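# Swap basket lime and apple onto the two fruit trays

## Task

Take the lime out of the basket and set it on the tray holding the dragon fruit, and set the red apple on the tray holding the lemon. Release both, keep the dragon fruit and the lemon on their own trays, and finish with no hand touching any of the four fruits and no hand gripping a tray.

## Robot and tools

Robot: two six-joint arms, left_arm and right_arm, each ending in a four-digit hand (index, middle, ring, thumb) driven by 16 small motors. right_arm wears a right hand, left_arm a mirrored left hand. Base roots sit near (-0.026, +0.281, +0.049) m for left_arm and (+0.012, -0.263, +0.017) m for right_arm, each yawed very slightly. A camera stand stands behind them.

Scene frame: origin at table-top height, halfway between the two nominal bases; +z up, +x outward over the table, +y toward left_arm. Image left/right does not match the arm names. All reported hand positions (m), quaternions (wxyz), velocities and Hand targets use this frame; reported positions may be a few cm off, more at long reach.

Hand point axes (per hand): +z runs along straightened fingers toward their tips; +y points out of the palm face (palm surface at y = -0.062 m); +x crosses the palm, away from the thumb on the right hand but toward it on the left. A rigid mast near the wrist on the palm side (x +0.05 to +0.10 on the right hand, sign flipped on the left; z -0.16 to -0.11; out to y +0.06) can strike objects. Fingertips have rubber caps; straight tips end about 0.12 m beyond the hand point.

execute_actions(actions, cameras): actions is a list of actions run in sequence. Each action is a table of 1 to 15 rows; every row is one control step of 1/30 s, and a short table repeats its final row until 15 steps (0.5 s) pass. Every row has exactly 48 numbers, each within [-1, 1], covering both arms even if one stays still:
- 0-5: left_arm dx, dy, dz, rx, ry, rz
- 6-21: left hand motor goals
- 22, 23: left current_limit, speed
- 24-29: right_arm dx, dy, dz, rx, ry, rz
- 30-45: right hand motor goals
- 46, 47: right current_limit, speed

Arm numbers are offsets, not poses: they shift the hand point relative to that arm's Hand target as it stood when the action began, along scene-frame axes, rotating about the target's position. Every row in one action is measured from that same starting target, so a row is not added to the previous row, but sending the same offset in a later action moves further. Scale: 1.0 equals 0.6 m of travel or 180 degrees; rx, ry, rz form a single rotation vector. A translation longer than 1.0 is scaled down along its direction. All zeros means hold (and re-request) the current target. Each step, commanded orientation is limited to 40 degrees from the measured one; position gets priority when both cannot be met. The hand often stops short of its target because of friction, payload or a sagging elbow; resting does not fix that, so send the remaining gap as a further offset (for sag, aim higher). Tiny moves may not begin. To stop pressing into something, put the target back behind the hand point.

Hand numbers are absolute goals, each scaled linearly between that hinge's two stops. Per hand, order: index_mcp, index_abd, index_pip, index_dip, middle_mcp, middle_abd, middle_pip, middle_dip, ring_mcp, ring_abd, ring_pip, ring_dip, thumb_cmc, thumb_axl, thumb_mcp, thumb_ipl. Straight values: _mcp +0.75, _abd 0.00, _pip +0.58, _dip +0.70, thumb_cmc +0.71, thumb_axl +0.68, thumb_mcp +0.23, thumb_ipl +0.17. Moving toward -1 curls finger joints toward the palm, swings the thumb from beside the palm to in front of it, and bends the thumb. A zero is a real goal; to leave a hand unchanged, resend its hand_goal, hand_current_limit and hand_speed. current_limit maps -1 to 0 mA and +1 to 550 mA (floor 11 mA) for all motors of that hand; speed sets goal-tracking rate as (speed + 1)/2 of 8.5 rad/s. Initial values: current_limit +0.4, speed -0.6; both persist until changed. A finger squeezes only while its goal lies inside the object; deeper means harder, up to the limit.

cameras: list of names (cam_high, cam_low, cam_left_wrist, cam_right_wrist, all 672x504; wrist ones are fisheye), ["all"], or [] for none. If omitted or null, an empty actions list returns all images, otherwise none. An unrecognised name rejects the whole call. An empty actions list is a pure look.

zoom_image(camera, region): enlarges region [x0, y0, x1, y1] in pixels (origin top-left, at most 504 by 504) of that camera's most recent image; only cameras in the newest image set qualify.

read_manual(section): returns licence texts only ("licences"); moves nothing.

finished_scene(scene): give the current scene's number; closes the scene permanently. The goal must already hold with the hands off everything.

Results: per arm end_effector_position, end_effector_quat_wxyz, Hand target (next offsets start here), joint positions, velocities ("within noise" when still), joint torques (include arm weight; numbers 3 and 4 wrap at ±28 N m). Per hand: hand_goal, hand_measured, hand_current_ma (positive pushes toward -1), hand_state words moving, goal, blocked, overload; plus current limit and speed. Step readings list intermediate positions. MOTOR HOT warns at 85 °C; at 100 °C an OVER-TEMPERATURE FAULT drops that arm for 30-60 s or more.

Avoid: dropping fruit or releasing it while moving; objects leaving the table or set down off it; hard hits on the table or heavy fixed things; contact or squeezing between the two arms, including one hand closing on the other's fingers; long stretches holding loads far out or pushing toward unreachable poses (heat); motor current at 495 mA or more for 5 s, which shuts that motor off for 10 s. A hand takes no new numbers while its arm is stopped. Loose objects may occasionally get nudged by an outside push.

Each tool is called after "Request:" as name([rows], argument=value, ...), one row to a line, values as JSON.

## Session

Request:
execute_actions(actions=[])

Scene clock: 0.00 s.
left_arm: end_effector_position=(+0.3063, +0.1422, +0.2750) hand_goal=(+0.754, +0.000, +0.576, +0.696, +0.754, +0.000, +0.576, +0.696, +0.754, +0.000, +0.576, +0.696, +0.714, +0.678, +0.226, +0.168) hand_measured=(+0.754, +0.000, +0.576, +0.696, +0.754, +0.000, +0.576, +0.696, +0.754, +0.000, +0.576, +0.696, +0.714, +0.678, +0.226, +0.168) hand_current_ma=(+0, +0, +0, +0, +0, +0, +0, +0, +0, +0, +0, +0, +0, +0, +0, +0) hand_state=(goal, goal, goal, goal, goal, goal, goal, goal, goal, goal, goal, goal, goal, goal, goal, goal) hand_current_limit=0.40 hand_speed=-0.60 end_effector_quat_wxyz=(+0.566, +0.568, +0.552, +0.226) | right_arm: end_effector_position=(+0.5485, -0.6365, +0.2100) hand_goal=(+0.754, +0.000, +0.576, +0.696, +0.754, +0.000, +0.576, +0.696, +0.754, +0.000, +0.576, +0.696, +0.714, +0.678, +0.226, +0.168) hand_measured=(+0.754, +0.000, +0.576, +0.696, +0.754, +0.000, +0.576, +0.696, +0.754, +0.000, +0.576, +0.696, +0.714, +0.678, +0.226, +0.168) hand_current_ma=(+0, +0, +0, +0, +0, +0, +0, +0, +0, +0, +0, +0, +0, +0, +0, +0) hand_state=(goal, overload, goal, goal, goal, goal, goal, goal, goal, goal, goal, goal, goal, goal, goal, goal) hand_current_limit=0.40 hand_speed=-0.60 end_effector_quat_wxyz=(+0.078, +0.638, +0.717, +0.270)
Joint positions: left_arm=[-0.607 0.767 0.154 0.346 -0.239 -0.456] | right_arm=[-0.846 1.813 1.534 -1.171 -0.558 -0.9]
Joint velocities: within noise
Joint torques (N m): no reading
Heat: left arm: hottest shoulder 28 °C; right arm: hottest elbow 31 °C.
Hand target: left_arm +0.3103, +0.1391, +0.2894; +0.578, +0.561, +0.548, +0.227 | right_arm +0.5537, -0.6420, +0.2291; +0.097, +0.633, +0.720, +0.269

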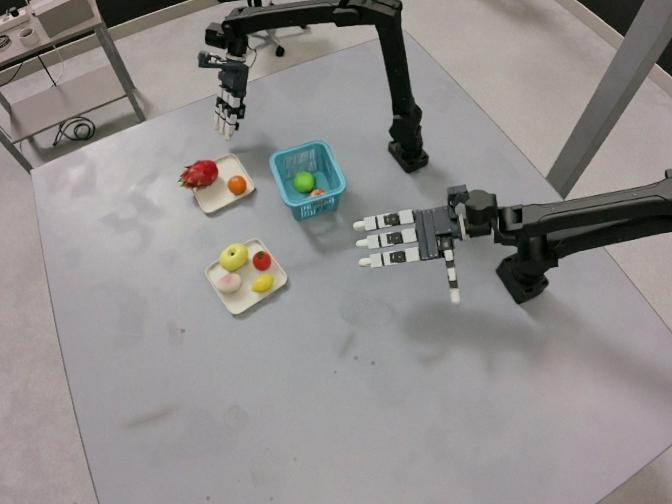

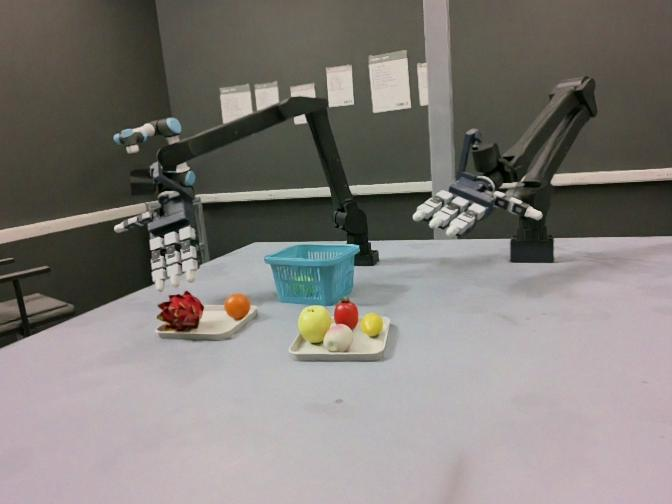

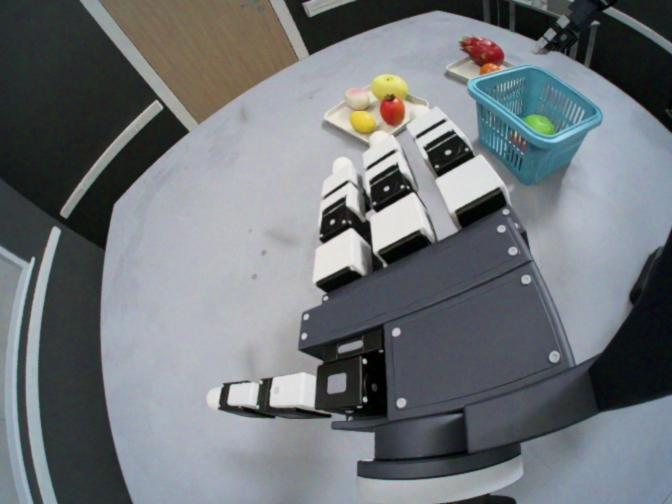

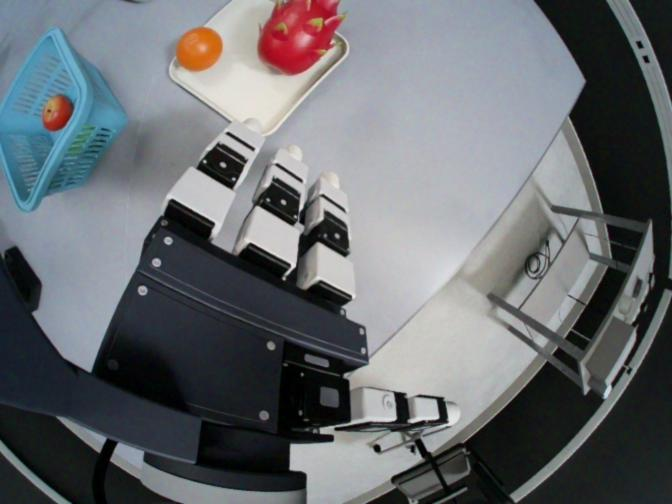

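Request:
zoom_image(camera="cam_high", region=[170, 120, 370, 320])

Request:
zoom_image(camera="cam_low", region=[140, 220, 410, 380])

Request:
zoom_image(camera="cam_left_wrist", region=[310, 20, 620, 200])

Request:
zoom_image(camera="cam_right_wrist", region=[0, 0, 360, 220])

Scaled by 2.520 from the camera's 672x504 image, which has a finer 960x720 frame.

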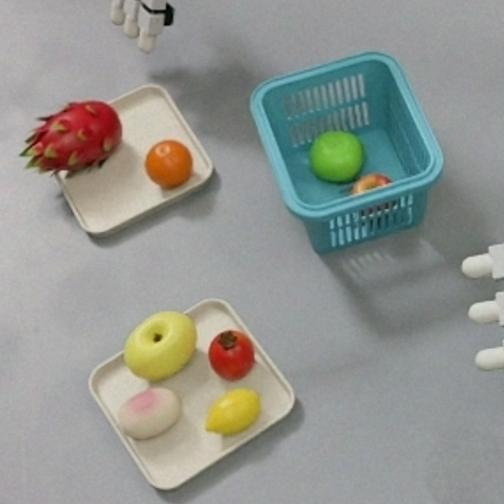

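Scaled by 1.867 from the camera's 672x504 image, which has a finer 960x720 frame.

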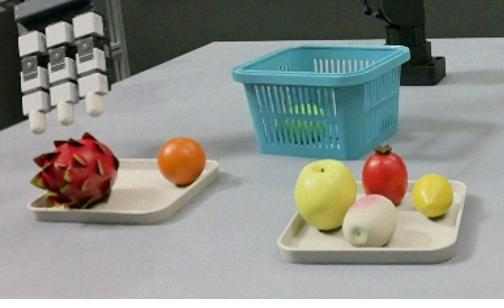

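Scaled by 1.626 from the camera's 672x504 image, which has a finer 960x720 frame.

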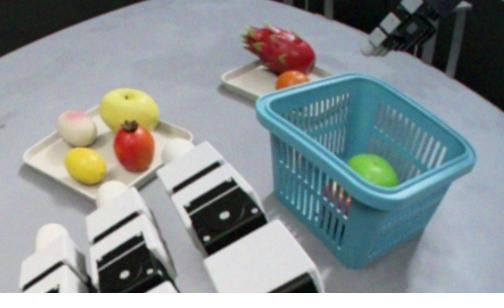

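Scaled by 1.400 from the camera's 672x504 image, which has a finer 960x720 frame.

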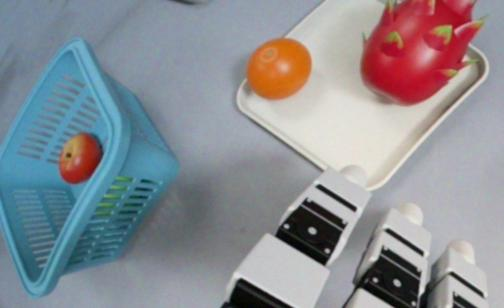

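Request:
execute_actions(actions=[])

Scene clock: 56.87 s.
left_arm: end_effector_position=(+0.3063, +0.1422, +0.2750) hand_goal=(+0.754, +0.000, +0.576, +0.696, +0.754, +0.000, +0.576, +0.696, +0.754, +0.000, +0.576, +0.696, +0.714, +0.678, +0.226, +0.168) hand_measured=(+0.760, +0.000, +0.576, +0.696, +0.760, +0.000, +0.576, +0.696, +0.760, +0.000, +0.576, +0.696, +0.720, +0.678, +0.226, +0.168) hand_current_ma=(+31, +0, +3, +0, +31, +0, +3, +0, +29, +0, +3, +0, +27, -4, -1, -2) hand_state=(goal, goal, goal, goal, goal, goal, goal, goal, goal, goal, goal, goal, goal, goal, goal, goal) hand_current_limit=0.40 hand_speed=-0.60 end_effector_quat_wxyz=(+0.566, +0.568, +0.552, +0.226) | right_arm: end_effector_position=(+0.5485, -0.6365, +0.2100) hand_goal=(+0.754, +0.000, +0.576, +0.696, +0.754, +0.000, +0.576, +0.696, +0.754, +0.000, +0.576, +0.696, +0.714, +0.678, +0.226, +0.168) hand_measured=(+0.756, +0.000, +0.576, +0.696, +0.756, +0.000, +0.576, +0.696, +0.756, +0.000, +0.576, +0.696, +0.716, +0.678, +0.224, +0.168) hand_current_ma=(+4, +0, +2, +0, +4, +0, +2, +0, +4, +0, +2, +0, +5, -3, -8, -1) hand_state=(goal, overload, goal, goal, goal, goal, goal, goal, goal, goal, goal, goal, goal, goal, goal, goal) hand_current_limit=0.40 hand_speed=-0.60 end_effector_quat_wxyz=(+0.078, +0.638, +0.717, +0.270)
Joint positions: left_arm=[-0.607 0.767 0.154 0.346 -0.239 -0.456] | right_arm=[-0.846 1.813 1.534 -1.171 -0.558 -0.9]
Joint velocities: within noise
Joint torques (N m): left_arm=[1.38 -0.73 12.66 2.85 -0.14 0.17] | right_arm=[-1.2 -19.25 10.89 0.47 -0.72 0.01]
Heat: left arm: hottest elbow 29 °C; right arm: hottest elbow 37 °C.
Hand target: left_arm +0.3103, +0.1391, +0.2894; +0.578, +0.561, +0.548, +0.227 | right_arm +0.5537, -0.6420, +0.2291; +0.097, +0.633, +0.720, +0.269

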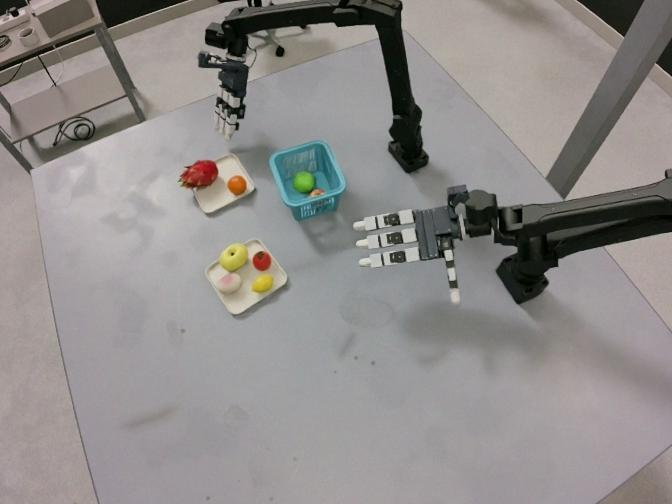

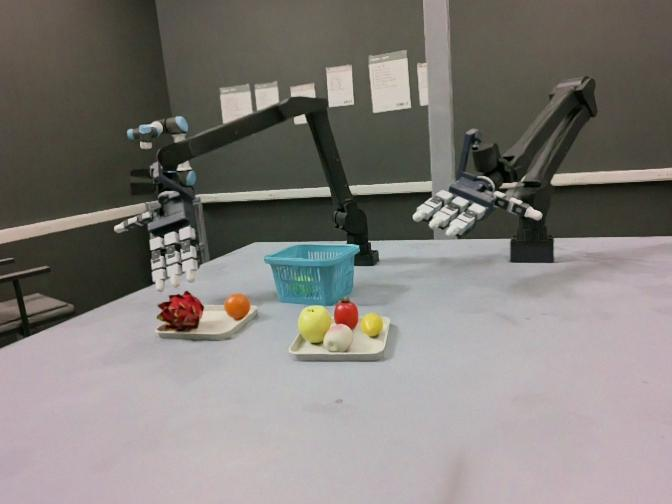

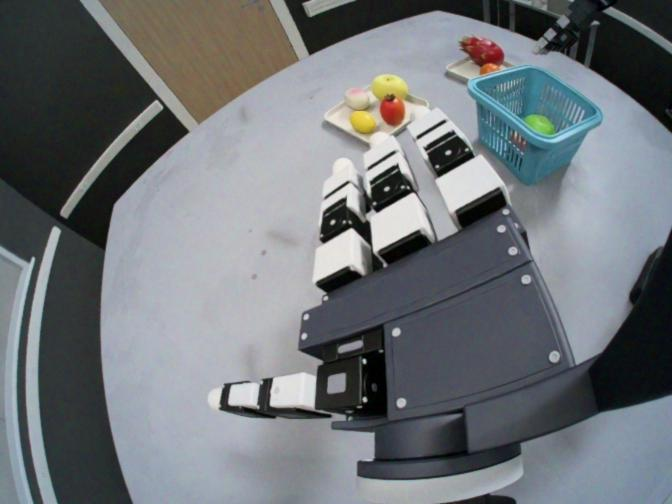

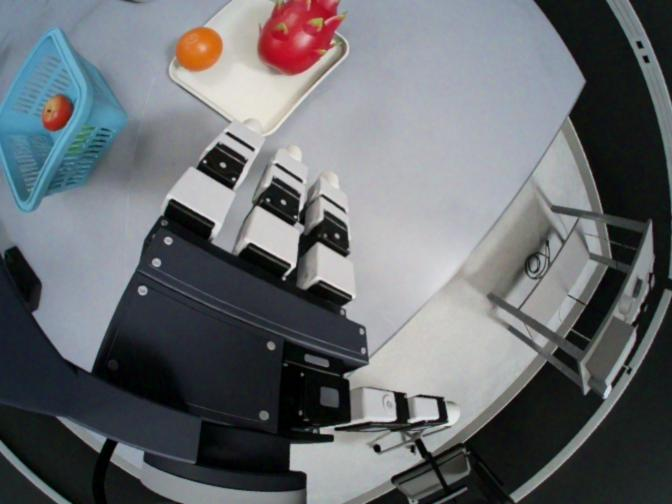

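Request:
zoom_image(camera="cam_high", region=[170, 120, 360, 320])

Request:
zoom_image(camera="cam_low", region=[140, 230, 400, 370])

Request:
zoom_image(camera="cam_right_wrist", region=[0, 0, 360, 240])

Scaled by 2.520 from the camera's 672x504 image, which has a finer 960x720 frame.

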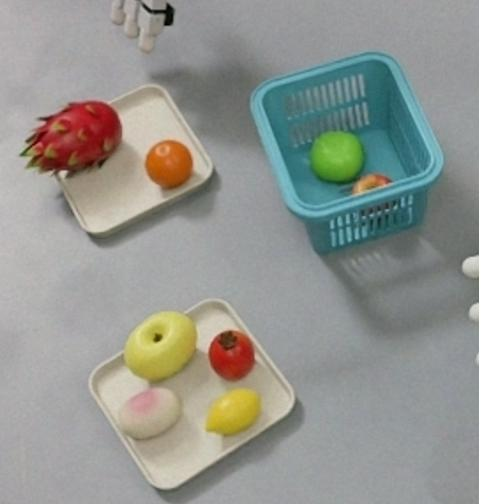

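Scaled by 1.938 from the camera's 672x504 image, which has a finer 960x720 frame.

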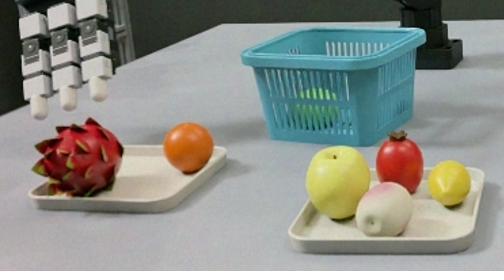

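Scaled by 1.400 from the camera's 672x504 image, which has a finer 960x720 frame.

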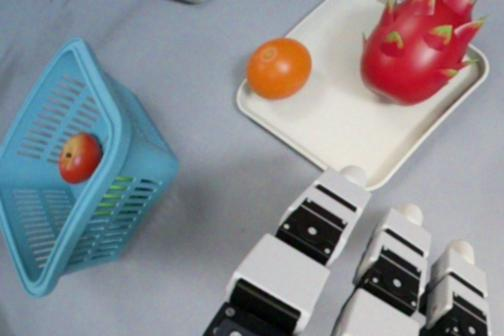

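Request:
execute_actions([
  [[0,0,0,0,0,0,0.754,0,0.576,0.696,0.754,0,0.576,0.696,0.754,0,0.576,0.696,0.714,0.678,0.226,0.168,0.4,-0.6,-0.03,0.06,0.06,-0.01,0.03,0,0.754,0,0.576,0.696,0.754,0,0.576,0.696,0.754,0,0.576,0.696,0.714,0.678,0.226,0.168,0.4,-0.6]],
  [[0,0,0,0,0,0,0.754,0,0.576,0.696,0.754,0,0.576,0.696,0.754,0,0.576,0.696,0.714,0.678,0.226,0.168,0.4,-0.6,-0.07,0.14,0.04,-0.02,0.05,-0.002,0.754,0,0.576,0.696,0.754,0,0.576,0.696,0.754,0,0.576,0.696,0.714,0.678,0.226,0.168,0.4,-0.6]],
  [[0,0,0,0,0,0,0.754,0,0.576,0.696,0.754,0,0.576,0.696,0.754,0,0.576,0.696,0.714,0.678,0.226,0.168,0.4,-0.6,-0.08,0.14,0.02,-0.02,0.05,-0.002,0.754,0,0.576,0.696,0.754,0,0.576,0.696,0.754,0,0.576,0.696,0.714,0.678,0.226,0.168,0.4,-0.6]],
  [[0,0,0,0,0,0,0.754,0,0.576,0.696,0.754,0,0.576,0.696,0.754,0,0.576,0.696,0.714,0.678,0.226,0.168,0.4,-0.6,-0.08,0.12,0.0,-0.015,0.04,-0.002,0.754,0,0.576,0.696,0.754,0,0.576,0.696,0.754,0,0.576,0.696,0.714,0.678,0.226,0.168,0.4,-0.6]],
], cameras=["all"])

Scene clock: 147.70 s.
left_arm: end_effector_position=(+0.3063, +0.1422, +0.2750) hand_goal=(+0.754, +0.000, +0.576, +0.696, +0.754, +0.000, +0.576, +0.696, +0.754, +0.000, +0.576, +0.696, +0.714, +0.678, +0.226, +0.168) hand_measured=(+0.760, +0.000, +0.576, +0.696, +0.760, +0.000, +0.576, +0.696, +0.760, +0.000, +0.576, +0.696, +0.720, +0.678, +0.226, +0.168) hand_current_ma=(+31, +0, +3, +0, +31, +0, +3, +0, +29, +0, +3, +0, +27, -4, -1, -2) hand_state=(goal, goal, goal, goal, goal, goal, goal, goal, goal, goal, goal, goal, goal, goal, goal, goal) hand_current_limit=0.40 hand_speed=-0.60 end_effector_quat_wxyz=(+0.566, +0.568, +0.552, +0.226) | right_arm: end_effector_position=(+0.3953, -0.3601, +0.2933) hand_goal=(+0.754, +0.000, +0.576, +0.696, +0.754, +0.000, +0.576, +0.696, +0.754, +0.000, +0.576, +0.696, +0.714, +0.678, +0.226, +0.168) hand_measured=(+0.752, +0.036, +0.574, +0.696, +0.752, +0.002, +0.574, +0.696, +0.752, +0.002, +0.574, +0.696, +0.712, +0.678, +0.220, +0.168) hand_current_ma=(-6, +0, -6, +0, -7, +5, -5, +0, -7, +5, -5, +0, -3, -3, -26, -2) hand_state=(goal, overload, goal, goal, goal, goal, goal, goal, goal, goal, goal, goal, goal, goal, goal, goal) hand_current_limit=0.40 hand_speed=-0.60 end_effector_quat_wxyz=(-0.034, +0.668, +0.743, +0.018)
Joint positions: left_arm=[-0.607 0.767 0.154 0.346 -0.239 -0.456] | right_arm=[-0.336 1.174 1.228 -1.673 -0.061 -0.415]
Joint torques (N m): left_arm=[1.08 -0.85 12.55 2.74 -0.14 0.17] | right_arm=[-1.85 -6.59 10.65 -0.54 0.05 0.1]
Heat: left arm: hottest elbow 31 °C; right arm: hottest elbow 38 °C.
Hand target: left_arm +0.3103, +0.1391, +0.2894; +0.578, +0.561, +0.548, +0.227 | right_arm +0.3977, -0.3661, +0.3012; -0.030, +0.675, +0.737, +0.018
Off the commanded pose: left_arm 0.015 m, 2 deg | right_arm 0.010 m, 1 deg.
Step readings (end_effector_position of left_arm | right_arm):
0: (+0.3063, +0.1422, +0.2750) | (+0.5485, -0.6365, +0.2100)
1: (+0.3063, +0.1422, +0.2750) | (+0.5459, -0.6360, +0.2089)
2: (+0.3063, +0.1422, +0.2750) | (+0.5401, -0.6344, +0.2047)
4: (+0.3063, +0.1422, +0.2750) | (+0.5323, -0.6247, +0.2109)
8: (+0.3063, +0.1422, +0.2750) | (+0.5307, -0.6092, +0.2435)
15: (+0.3063, +0.1422, +0.2750) | (+0.5305, -0.6031, +0.2587)
16: (+0.3063, +0.1422, +0.2750) | (+0.5261, -0.6008, +0.2528)
17: (+0.3063, +0.1422, +0.2750) | (+0.5144, -0.5977, +0.2420)
19: (+0.3063, +0.1422, +0.2750) | (+0.4952, -0.5685, +0.2372)
23: (+0.3063, +0.1422, +0.2750) | (+0.4907, -0.5178, +0.2671)
30: (+0.3063, +0.1422, +0.2750) | (+0.4904, -0.5102, +0.2859)
31: (+0.3063, +0.1422, +0.2750) | (+0.4854, -0.5100, +0.2802)
32: (+0.3063, +0.1422, +0.2750) | (+0.4738, -0.5085, +0.2702)
34: (+0.3063, +0.1422, +0.2750) | (+0.4546, -0.4802, +0.2630)
38: (+0.3063, +0.1422, +0.2750) | (+0.4447, -0.4306, +0.2834)
45: (+0.3063, +0.1422, +0.2750) | (+0.4422, -0.4284, +0.2945)
46: (+0.3063, +0.1422, +0.2750) | (+0.4378, -0.4279, +0.2905)
47: (+0.3063, +0.1422, +0.2750) | (+0.4286, -0.4256, +0.2840)
49: (+0.3063, +0.1422, +0.2750) | (+0.4116, -0.3983, +0.2774)
53: (+0.3063, +0.1422, +0.2750) | (+0.3979, -0.3577, +0.2889)
60: (+0.3063, +0.1422, +0.2750) | (+0.3951, -0.3591, +0.2941)

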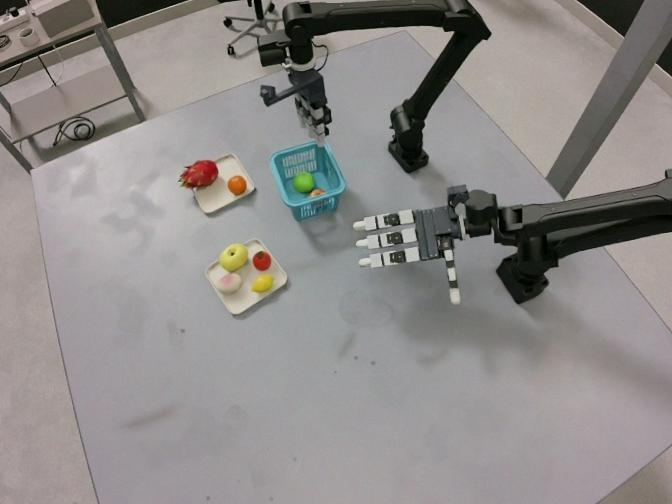

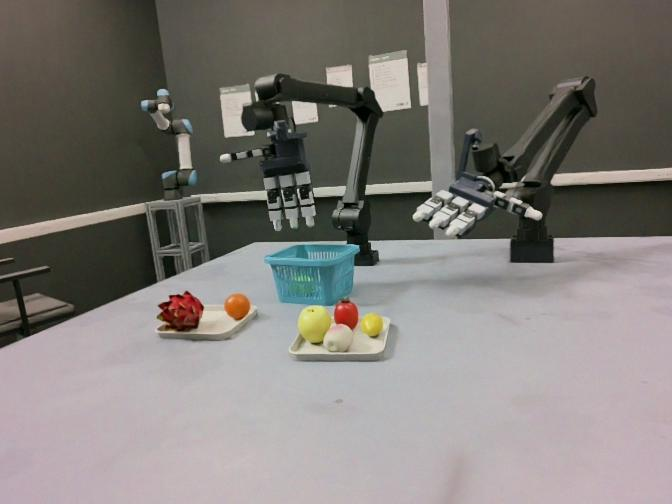

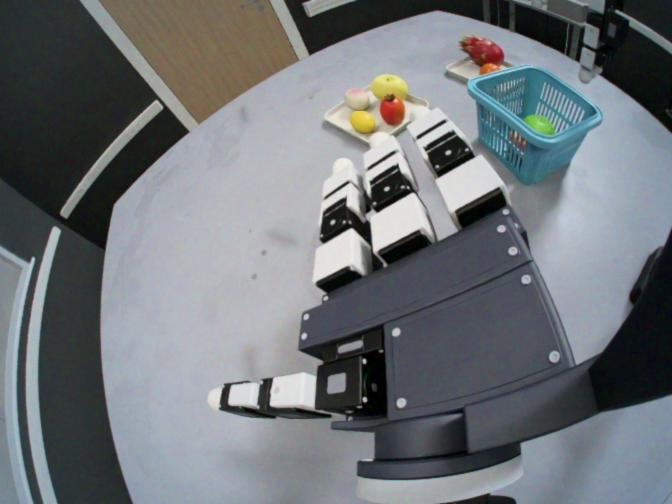

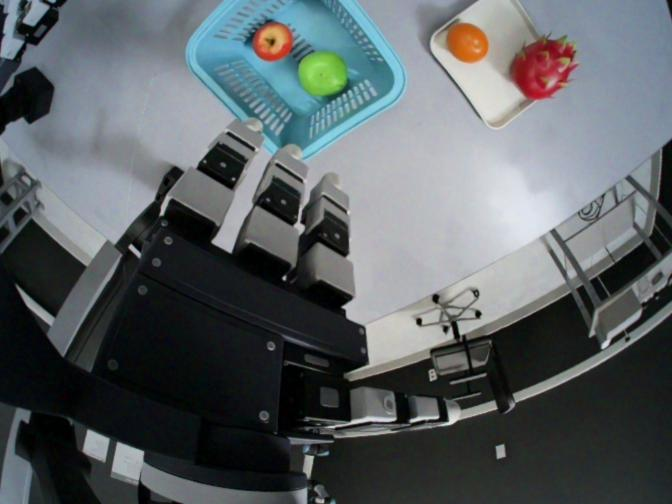

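Request:
execute_actions([
  [[0,0,0,0,0,0,0.754,0,0.576,0.696,0.754,0,0.576,0.696,0.754,0,0.576,0.696,0.714,0.678,0.226,0.168,0.4,-0.6,0.09,0.12,0.02,0,0,0,0.754,0,0.576,0.696,0.754,0,0.576,0.696,0.754,0,0.576,0.696,0.714,0.678,0.226,0.168,0.4,-0.6]],
  [[0,0,0,0,0,0,0.754,0,0.576,0.696,0.754,0,0.576,0.696,0.754,0,0.576,0.696,0.714,0.678,0.226,0.168,0.4,-0.6,0.08,0.12,0.01,0,0,0,0.754,0,0.576,0.696,0.754,0,0.576,0.696,0.754,0,0.576,0.696,0.714,0.678,0.226,0.168,0.4,-0.6]],
], cameras=["cam_right_wrist"])

Scene clock: 176.60 s.
left_arm: end_effector_position=(+0.3063, +0.1422, +0.2750) hand_goal=(+0.754, +0.000, +0.576, +0.696, +0.754, +0.000, +0.576, +0.696, +0.754, +0.000, +0.576, +0.696, +0.714, +0.678, +0.226, +0.168) hand_measured=(+0.760, +0.000, +0.576, +0.696, +0.760, +0.000, +0.576, +0.696, +0.760, +0.000, +0.576, +0.696, +0.720, +0.678, +0.226, +0.168) hand_current_ma=(+31, +0, +3, +0, +31, +0, +3, +0, +29, +0, +3, +0, +27, -4, -1, -2) hand_state=(goal, goal, goal, goal, goal, goal, goal, goal, goal, goal, goal, goal, goal, goal, goal, goal) hand_current_limit=0.40 hand_speed=-0.60 end_effector_quat_wxyz=(+0.566, +0.568, +0.552, +0.226) | right_arm: end_effector_position=(+0.4918, -0.2175, +0.2966) hand_goal=(+0.754, +0.000, +0.576, +0.696, +0.754, +0.000, +0.576, +0.696, +0.754, +0.000, +0.576, +0.696, +0.714, +0.678, +0.226, +0.168) hand_measured=(+0.752, +0.040, +0.574, +0.696, +0.752, +0.002, +0.574, +0.696, +0.752, +0.002, +0.574, +0.696, +0.714, +0.678, +0.220, +0.168) hand_current_ma=(-5, +0, -4, +0, -4, +5, -4, +0, -4, +5, -4, +0, +0, -3, -26, -2) hand_state=(goal, overload, goal, goal, goal, goal, goal, goal, goal, goal, goal, goal, goal, goal, goal, goal) hand_current_limit=0.40 hand_speed=-0.60 end_effector_quat_wxyz=(-0.046, +0.669, +0.742, +0.002)
Joint positions: left_arm=[-0.607 0.767 0.154 0.346 -0.239 -0.456] | right_arm=[0.091 1.415 1.462 -1.676 -0.072 0.013]
Joint torques (N m): left_arm=[1.44 -1.08 12.59 2.7 -0.16 0.17] | right_arm=[-1.96 -12.22 12.03 -0.32 0.04 0.12]
Heat: left arm: hottest elbow 31 °C; right arm: hottest elbow 37 °C.
Hand target: left_arm +0.3103, +0.1391, +0.2894; +0.578, +0.561, +0.548, +0.227 | right_arm +0.4998, -0.2222, +0.3191; -0.030, +0.675, +0.737, +0.018
Off the commanded pose: left_arm 0.015 m, 2 deg | right_arm 0.024 m, 3 deg.
Step readings (end_effector_position of left_arm | right_arm):
0: (+0.3063, +0.1422, +0.2750) | (+0.3953, -0.3602, +0.2933)
1: (+0.3063, +0.1422, +0.2750) | (+0.3975, -0.3574, +0.2936)
2: (+0.3063, +0.1422, +0.2750) | (+0.4025, -0.3497, +0.2948)
4: (+0.3063, +0.1422, +0.2750) | (+0.4215, -0.3141, +0.2983)
8: (+0.3063, +0.1422, +0.2750) | (+0.4436, -0.2746, +0.2948)
15: (+0.3063, +0.1422, +0.2750) | (+0.4447, -0.2871, +0.2891)
16: (+0.3063, +0.1422, +0.2750) | (+0.4469, -0.2850, +0.2904)
17: (+0.3063, +0.1422, +0.2750) | (+0.4518, -0.2792, +0.2932)
19: (+0.3063, +0.1422, +0.2750) | (+0.4696, -0.2484, +0.3014)
23: (+0.3063, +0.1422, +0.2750) | (+0.4894, -0.2070, +0.3029)
30: (+0.3063, +0.1422, +0.2750) | (+0.4919, -0.2156, +0.2966)
Images, in order (width x height): cam_right_wrist 672x504.

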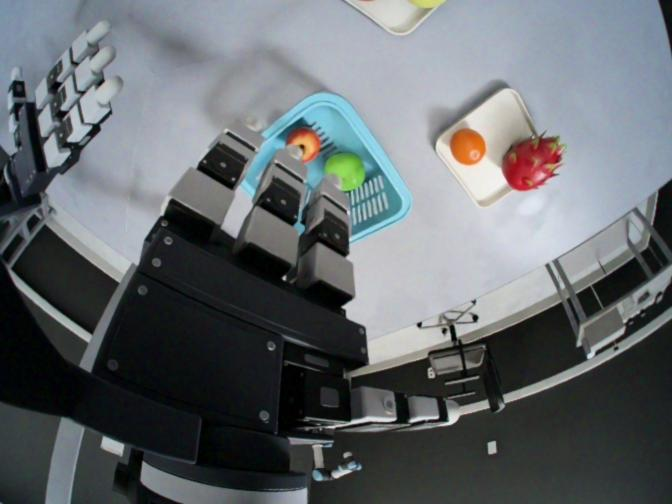

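Request:
execute_actions([
  [[0,0,0,0,0,0,0.754,0,0.576,0.696,0.754,0,0.576,0.696,0.754,0,0.576,0.696,0.714,0.678,0.226,0.168,0.4,-0.6,-0.045,0.038,0,-0.0047,-0.0064,0.1366,0.754,0,-0.73,-0.32,0.754,0,0.576,0.696,0.754,0,0.576,0.696,0.714,0.678,0.226,0.168,0.4,-0.6]],
  [[0,0,0,0,0,0,0.754,0,0.576,0.696,0.754,0,0.576,0.696,0.754,0,0.576,0.696,0.714,0.678,0.226,0.168,0.4,-0.6,-0.045,0.038,-0.017,-0.0047,-0.0064,0.1366,0.754,0,-0.73,-0.32,0.754,0.26,0.576,0.696,0.754,-0.26,0.576,0.696,0.714,0.678,0.226,0.168,0.4,-0.6]],
  [[0,0,0,0,0,0,0.754,0,0.576,0.696,0.754,0,0.576,0.696,0.754,0,0.576,0.696,0.714,0.678,0.226,0.168,0.4,-0.6,-0.045,0.038,-0.017,-0.0047,-0.0064,0.1366,0.754,0,-0.73,-0.32,0.754,0.26,0.576,0.696,0.754,-0.26,0.576,0.696,0.714,0.678,0.226,0.168,0.4,-0.6]],
], cameras=["all"])

Scene clock: 321.50 s.
left_arm: end_effector_position=(+0.3063, +0.1422, +0.2750) hand_goal=(+0.754, +0.000, +0.576, +0.696, +0.754, +0.000, +0.576, +0.696, +0.754, +0.000, +0.576, +0.696, +0.714, +0.678, +0.226, +0.168) hand_measured=(+0.760, +0.000, +0.576, +0.696, +0.760, +0.000, +0.576, +0.696, +0.760, +0.000, +0.576, +0.696, +0.720, +0.678, +0.226, +0.168) hand_current_ma=(+31, +0, +3, +0, +31, +0, +3, +0, +29, +0, +3, +0, +27, -4, -1, -2) hand_state=(goal, goal, goal, goal, goal, goal, goal, goal, goal, goal, goal, goal, goal, goal, goal, goal) hand_current_limit=0.40 hand_speed=-0.60 end_effector_quat_wxyz=(+0.566, +0.568, +0.552, +0.226) | right_arm: end_effector_position=(+0.4129, -0.1536, +0.2904) hand_goal=(+0.754, +0.000, -0.730, -0.320, +0.754, +0.260, +0.576, +0.696, +0.754, -0.260, +0.576, +0.696, +0.714, +0.678, +0.226, +0.168) hand_measured=(+0.754, +0.038, -0.722, -0.316, +0.752, +0.256, +0.574, +0.696, +0.750, -0.256, +0.574, +0.696, +0.716, +0.678, +0.220, +0.168) hand_current_ma=(-2, +0, +31, +11, -10, -12, -4, +0, -12, +13, -5, +0, +3, -3, -27, -2) hand_state=(goal, overload, goal, goal, goal, goal, goal, goal, goal, goal, goal, goal, goal, goal, goal, goal) hand_current_limit=0.40 hand_speed=-0.60 end_effector_quat_wxyz=(-0.016, +0.100, +0.995, -0.006)
Joint positions: left_arm=[-0.607 0.767 0.154 0.346 -0.239 -0.456] | right_arm=[0.06 1.309 1.332 -1.628 0.006 -1.282]
Joint torques (N m): left_arm=[1.26 -0.91 12.6 2.74 -0.16 0.16] | right_arm=[-1.73 -10.05 9.73 0.66 -0.26 0.05]
Heat: left arm: hottest elbow 32 °C; right arm: hottest elbow 40 °C.
Hand target: left_arm +0.3103, +0.1391, +0.2894; +0.578, +0.561, +0.548, +0.227 | right_arm +0.4188, -0.1537, +0.2988; +0.000, +0.097, +0.995, +0.000
Off the commanded pose: left_arm 0.015 m, 2 deg | right_arm 0.010 m, 2 deg.
Step readings (end_effector_position of left_arm | right_arm):
0: (+0.3063, +0.1422, +0.2750) | (+0.4918, -0.2175, +0.2966)
1: (+0.3063, +0.1422, +0.2750) | (+0.4909, -0.2162, +0.2966)
2: (+0.3063, +0.1422, +0.2750) | (+0.4884, -0.2151, +0.2957)
4: (+0.3063, +0.1422, +0.2750) | (+0.4793, -0.2087, +0.2959)
8: (+0.3063, +0.1422, +0.2750) | (+0.4718, -0.2018, +0.3073)
15: (+0.3063, +0.1422, +0.2750) | (+0.4697, -0.1977, +0.3105)
16: (+0.3063, +0.1422, +0.2750) | (+0.4672, -0.1958, +0.3086)
17: (+0.3063, +0.1422, +0.2750) | (+0.4633, -0.1937, +0.3062)
19: (+0.3063, +0.1422, +0.2750) | (+0.4519, -0.1872, +0.2990)
23: (+0.3063, +0.1422, +0.2750) | (+0.4435, -0.1794, +0.2966)
30: (+0.3063, +0.1422, +0.2750) | (+0.4400, -0.1751, +0.2972)
31: (+0.3063, +0.1422, +0.2750) | (+0.4375, -0.1739, +0.2956)
32: (+0.3063, +0.1422, +0.2750) | (+0.4345, -0.1727, +0.2939)
34: (+0.3063, +0.1422, +0.2750) | (+0.4270, -0.1675, +0.2903)
38: (+0.3063, +0.1422, +0.2750) | (+0.4196, -0.1591, +0.2896)
45: (+0.3063, +0.1422, +0.2750) | (+0.4145, -0.1545, +0.2903)

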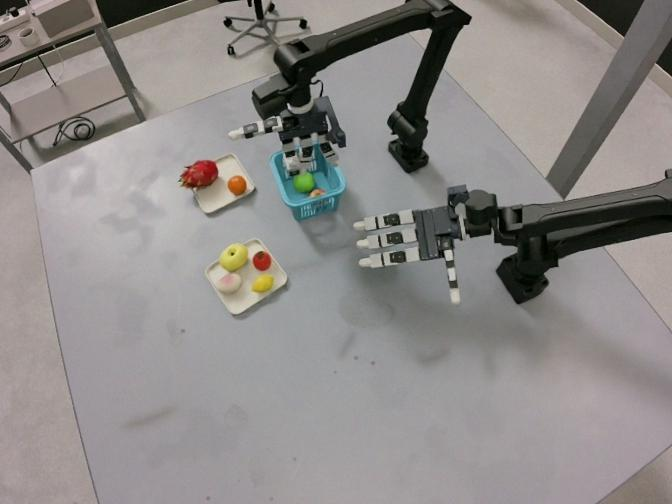

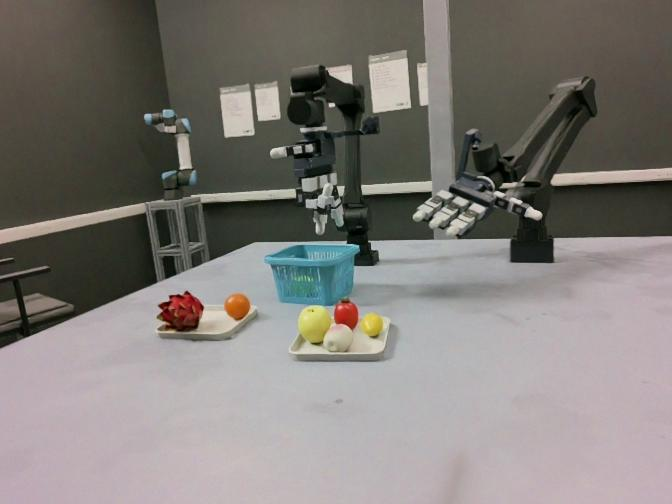

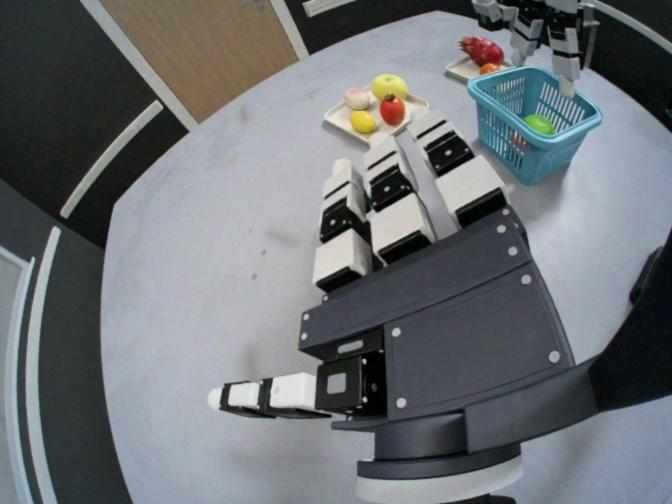

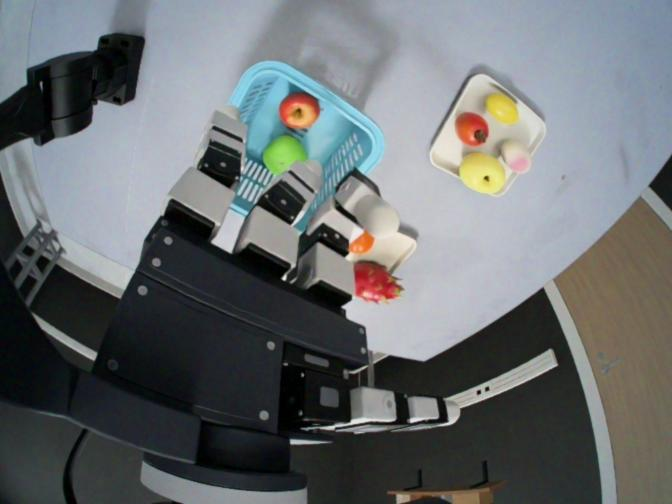

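Request:
zoom_image(camera="cam_right_wrist", region=[200, 40, 420, 240])

Request:
zoom_image(camera="cam_right_wrist", region=[410, 50, 570, 210])

Scaled by 2.291 from the camera's 672x504 image, which has a finer 960x720 frame.

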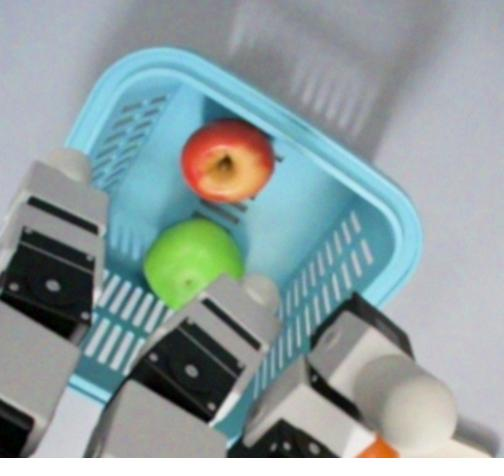

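Scaled by 3.150 from the camera's 672x504 image, which has a finer 960x720 frame.

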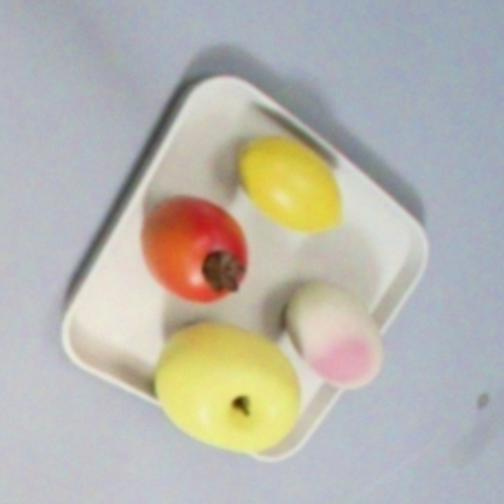

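Request:
execute_actions([
  [[0,0,0,0,0,0,0.754,0,0.576,0.696,0.754,0,0.576,0.696,0.754,0,0.576,0.696,0.714,0.678,0.226,0.168,0.4,-0.6,0.022,-0.004,0,0,0,0,-0.48,0,-0.59,0.696,0.754,0.26,0.576,0.696,0.754,-0.26,0.576,0.696,0.714,0.678,0.226,0.168,0.4,-0.6]],
  [[0,0,0,0,0,0,0.754,0,0.576,0.696,0.754,0,0.576,0.696,0.754,0,0.576,0.696,0.714,0.678,0.226,0.168,0.4,-0.6,0.0,0,-0.07,0,0,0,-0.48,0,-0.59,0.696,0.754,0.26,0.576,0.696,0.754,-0.26,0.576,0.696,0.714,0.678,0.226,0.168,0.4,-0.6]],
  [[0,0,0,0,0,0,0.754,0,0.576,0.696,0.754,0,0.576,0.696,0.754,0,0.576,0.696,0.714,0.678,0.226,0.168,0.4,-0.6,0.0,0,-0.07,0,0,0,-0.48,0,-0.59,0.696,0.754,0.26,0.576,0.696,0.754,-0.26,0.576,0.696,0.714,0.678,0.226,0.168,0.4,-0.6]],
], cameras=["all"])

Request:
zoom_image(camera="cam_right_wrist", region=[180, 0, 440, 260])

Scene clock: 367.97 s.
left_arm: end_effector_position=(+0.3063, +0.1422, +0.2750) hand_goal=(+0.754, +0.000, +0.576, +0.696, +0.754, +0.000, +0.576, +0.696, +0.754, +0.000, +0.576, +0.696, +0.714, +0.678, +0.226, +0.168) hand_measured=(+0.760, +0.000, +0.576, +0.696, +0.760, +0.000, +0.576, +0.696, +0.760, +0.000, +0.576, +0.696, +0.720, +0.678, +0.226, +0.168) hand_current_ma=(+31, +0, +3, +0, +31, +0, +3, +0, +29, +0, +3, +0, +27, -4, -1, -2) hand_state=(goal, goal, goal, goal, goal, goal, goal, goal, goal, goal, goal, goal, goal, goal, goal, goal) hand_current_limit=0.40 hand_speed=-0.60 end_effector_quat_wxyz=(+0.566, +0.568, +0.552, +0.226) | right_arm: end_effector_position=(+0.4224, -0.1531, +0.2043) hand_goal=(-0.480, +0.000, -0.590, +0.696, +0.754, +0.260, +0.576, +0.696, +0.754, -0.260, +0.576, +0.696, +0.714, +0.678, +0.226, +0.168) hand_measured=(-0.464, +0.038, -0.590, +0.694, +0.752, +0.258, +0.574, +0.696, +0.752, -0.258, +0.574, +0.696, +0.714, +0.678, +0.220, +0.168) hand_current_ma=(+71, +0, -1, -9, -7, -8, -4, +0, -8, +6, -5, +0, +3, -3, -27, -2) hand_state=(goal, overload, goal, goal, goal, goal, goal, goal, goal, goal, goal, goal, goal, goal, goal, goal) hand_current_limit=0.40 hand_speed=-0.60 end_effector_quat_wxyz=(-0.019, +0.095, +0.995, -0.006)
Joint positions: left_arm=[-0.607 0.767 0.154 0.346 -0.239 -0.456] | right_arm=[0.058 1.36 1.154 -1.403 0.005 -1.294]
Joint torques (N m): left_arm=[1.2 -0.85 12.63 2.71 -0.16 0.15] | right_arm=[-2.2 -10.81 9.84 0.64 -0.32 0.01]
Heat: left arm: hottest elbow 32 °C; right arm: hottest elbow 38 °C.
Hand target: left_arm +0.3103, +0.1391, +0.2894; +0.578, +0.561, +0.548, +0.227 | right_arm +0.4320, -0.1561, +0.2149; +0.000, +0.097, +0.995, +0.000
Off the commanded pose: left_arm 0.015 m, 2 deg | right_arm 0.015 m, 2 deg.
Step readings (end_effector_position of left_arm | right_arm):
0: (+0.3063, +0.1422, +0.2750) | (+0.4128, -0.1536, +0.2904)
1: (+0.3063, +0.1422, +0.2750) | (+0.4129, -0.1535, +0.2901)
2: (+0.3063, +0.1422, +0.2750) | (+0.4132, -0.1536, +0.2894)
4: (+0.3063, +0.1422, +0.2750) | (+0.4143, -0.1538, +0.2870)
8: (+0.3063, +0.1422, +0.2750) | (+0.4165, -0.1539, +0.2815)
15: (+0.3063, +0.1422, +0.2750) | (+0.4168, -0.1537, +0.2805)
16: (+0.3063, +0.1422, +0.2750) | (+0.4176, -0.1536, +0.2776)
17: (+0.3063, +0.1422, +0.2750) | (+0.4215, -0.1533, +0.2748)
19: (+0.3063, +0.1422, +0.2750) | (+0.4243, -0.1530, +0.2634)
23: (+0.3063, +0.1422, +0.2750) | (+0.4227, -0.1531, +0.2489)
30: (+0.3063, +0.1422, +0.2750) | (+0.4242, -0.1530, +0.2483)
31: (+0.3063, +0.1422, +0.2750) | (+0.4244, -0.1529, +0.2448)
32: (+0.3063, +0.1422, +0.2750) | (+0.4273, -0.1527, +0.2411)
34: (+0.3063, +0.1422, +0.2750) | (+0.4267, -0.1527, +0.2260)
38: (+0.3063, +0.1422, +0.2750) | (+0.4202, -0.1533, +0.2057)
45: (+0.3063, +0.1422, +0.2750) | (+0.4224, -0.1531, +0.2043)

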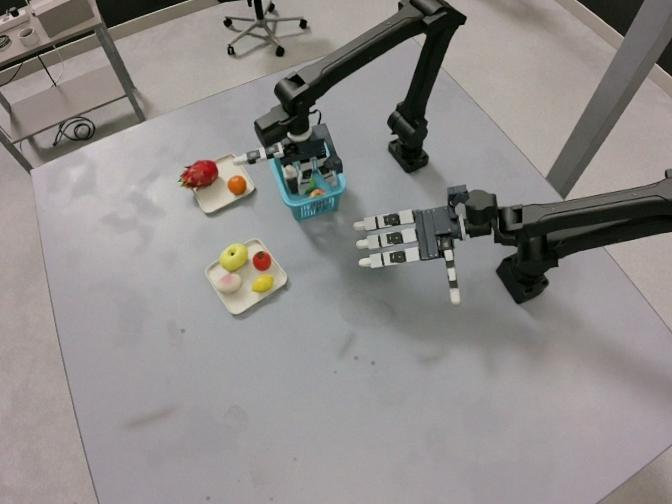

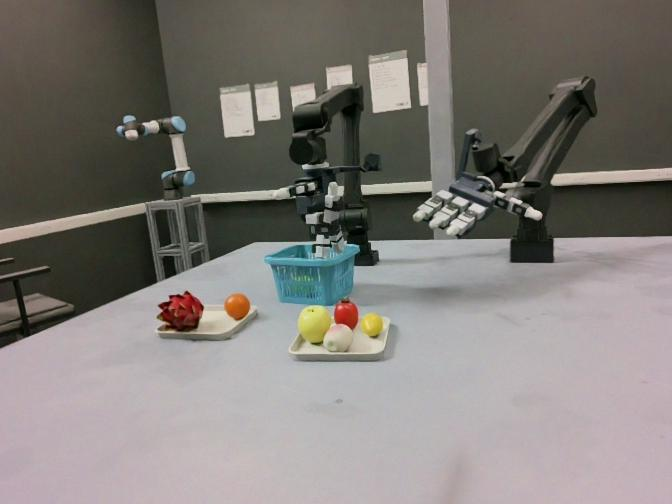

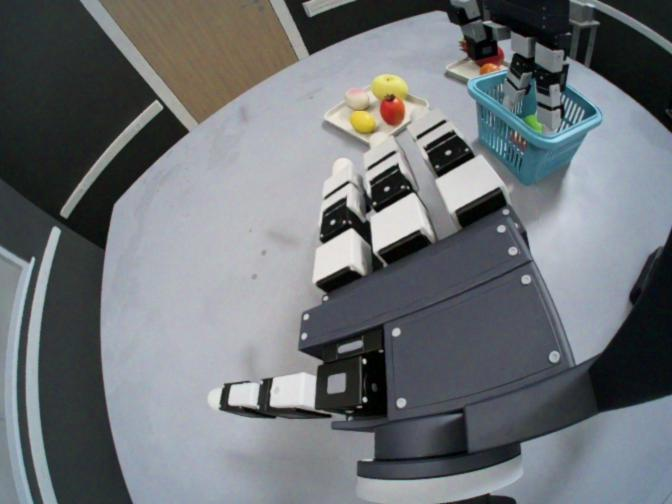

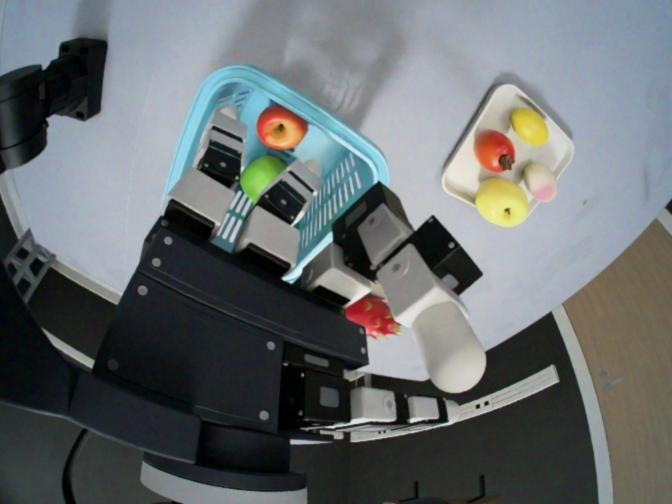

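Scaled by 1.938 from the camera's 672x504 image, which has a finer 960x720 frame.

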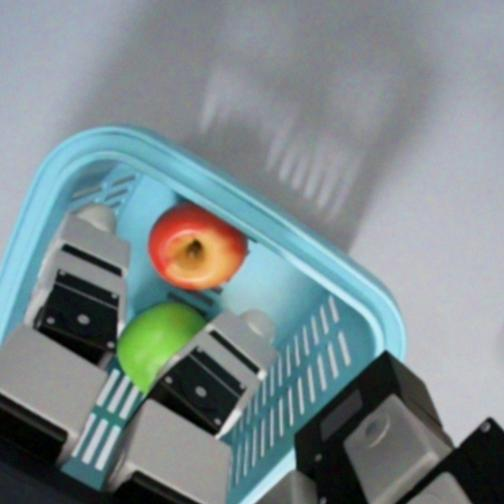

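Request:
execute_actions([
  [[0,0,0,0,0,0,0.754,0,0.576,0.696,0.754,0,0.576,0.696,0.754,0,0.576,0.696,0.714,0.678,0.226,0.168,0.4,-0.6,0.0,-0.008,-0.06,0,0,0,-0.48,0,-0.59,0.696,0.754,0.26,0.576,0.696,0.754,-0.26,0.576,0.696,0.714,0.678,0.226,0.168,0.4,-0.6]],
  [[0,0,0,0,0,0,0.754,0,0.576,0.696,0.754,0,0.576,0.696,0.754,0,0.576,0.696,0.714,0.678,0.226,0.168,0.4,-0.6,0.0,0,-0.045,0,0,0,-0.48,0,-0.59,0.696,0.754,0.26,0.576,0.696,0.754,-0.26,0.576,0.696,0.714,0.678,0.226,0.168,0.4,-0.6]],
], cameras=["cam_right_wrist","cam_low"])

Request:
zoom_image(camera="cam_right_wrist", region=[180, 0, 440, 260])

Scene clock: 380.27 s.
left_arm: end_effector_position=(+0.3063, +0.1422, +0.2750) hand_goal=(+0.754, +0.000, +0.576, +0.696, +0.754, +0.000, +0.576, +0.696, +0.754, +0.000, +0.576, +0.696, +0.714, +0.678, +0.226, +0.168) hand_measured=(+0.760, +0.000, +0.576, +0.696, +0.760, +0.000, +0.576, +0.696, +0.760, +0.000, +0.576, +0.696, +0.720, +0.678, +0.226, +0.168) hand_current_ma=(+31, +0, +3, +0, +31, +0, +3, +0, +29, +0, +3, +0, +27, -4, -1, -2) hand_state=(goal, goal, goal, goal, goal, goal, goal, goal, goal, goal, goal, goal, goal, goal, goal, goal) hand_current_limit=0.40 hand_speed=-0.60 end_effector_quat_wxyz=(+0.566, +0.568, +0.552, +0.226) | right_arm: end_effector_position=(+0.4243, -0.1584, +0.1482) hand_goal=(-0.480, +0.000, -0.590, +0.696, +0.754, +0.260, +0.576, +0.696, +0.754, -0.260, +0.576, +0.696, +0.714, +0.678, +0.226, +0.168) hand_measured=(-0.476, +0.038, -0.590, +0.694, +0.752, +0.258, +0.574, +0.696, +0.752, -0.258, +0.574, +0.696, +0.714, +0.678, +0.220, +0.168) hand_current_ma=(+15, +0, +0, -9, -5, -9, -4, +0, -7, +3, -5, +0, +3, -3, -27, -2) hand_state=(goal, overload, goal, goal, goal, goal, goal, goal, goal, goal, goal, goal, goal, goal, goal, goal) hand_current_limit=0.40 hand_speed=-0.60 end_effector_quat_wxyz=(-0.011, +0.097, +0.995, -0.004)
Joint positions: left_arm=[-0.607 0.767 0.154 0.346 -0.239 -0.456] | right_arm=[0.044 1.396 1.034 -1.231 0.004 -1.305]
Joint torques (N m): left_arm=[1.38 -1.03 12.57 2.77 -0.14 0.16] | right_arm=[-1.79 -10.17 8.81 0.72 -0.28 -0.01]
Heat: left arm: hottest elbow 32 °C; right arm: hottest elbow 38 °C.
Hand target: left_arm +0.3103, +0.1391, +0.2894; +0.578, +0.561, +0.548, +0.227 | right_arm +0.4320, -0.1609, +0.1519; +0.000, +0.097, +0.995, +0.000
Off the commanded pose: left_arm 0.015 m, 2 deg | right_arm 0.009 m, 1 deg.
Step readings (end_effector_position of left_arm | right_arm):
0: (+0.3063, +0.1422, +0.2750) | (+0.4224, -0.1531, +0.2043)
1: (+0.3063, +0.1422, +0.2750) | (+0.4225, -0.1532, +0.2016)
2: (+0.3063, +0.1422, +0.2750) | (+0.4258, -0.1534, +0.1987)
4: (+0.3063, +0.1422, +0.2750) | (+0.4262, -0.1555, +0.1874)
8: (+0.3063, +0.1422, +0.2750) | (+0.4217, -0.1584, +0.1723)
15: (+0.3063, +0.1422, +0.2750) | (+0.4229, -0.1586, +0.1709)
16: (+0.3063, +0.1422, +0.2750) | (+0.4232, -0.1585, +0.1690)
17: (+0.3063, +0.1422, +0.2750) | (+0.4259, -0.1583, +0.1669)
19: (+0.3063, +0.1422, +0.2750) | (+0.4267, -0.1583, +0.1587)
23: (+0.3063, +0.1422, +0.2750) | (+0.4235, -0.1584, +0.1481)
30: (+0.3063, +0.1422, +0.2750) | (+0.4243, -0.1584, +0.1482)
Images, in order (width x height): cam_low 672x504, cam_right_wrist 672x504.

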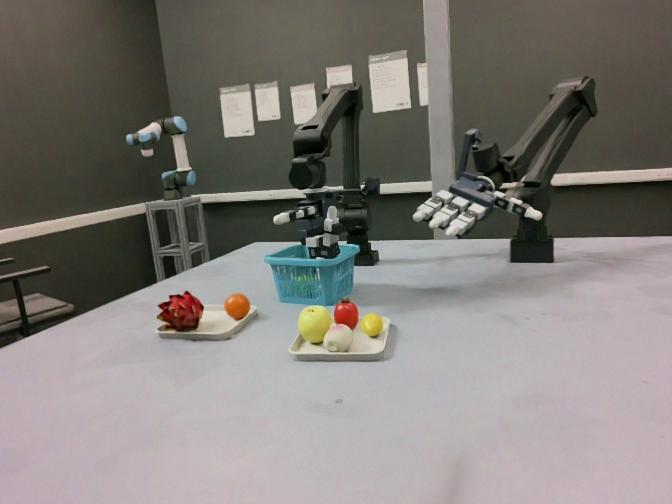

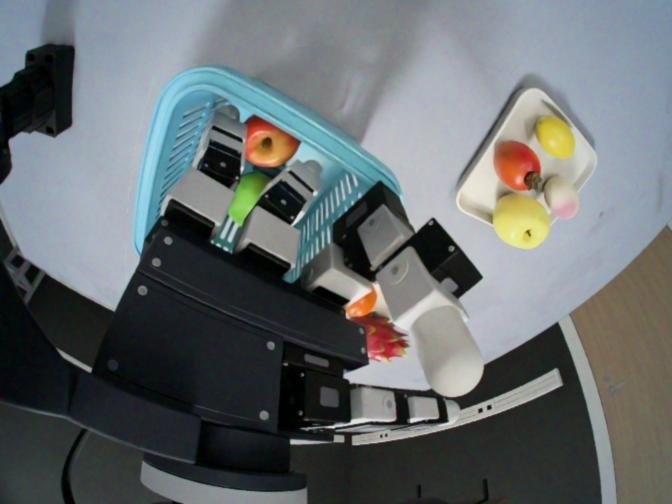

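Scaled by 1.938 from the camera's 672x504 image, which has a finer 960x720 frame.

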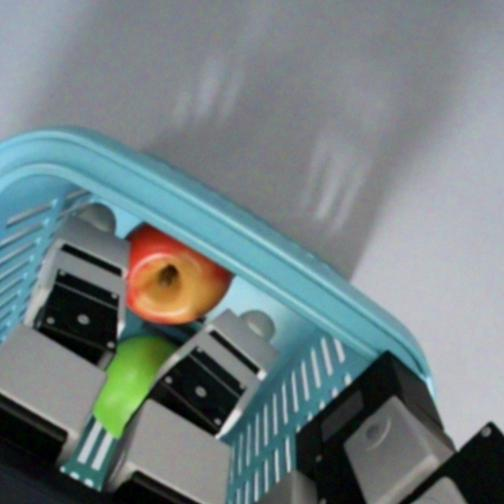

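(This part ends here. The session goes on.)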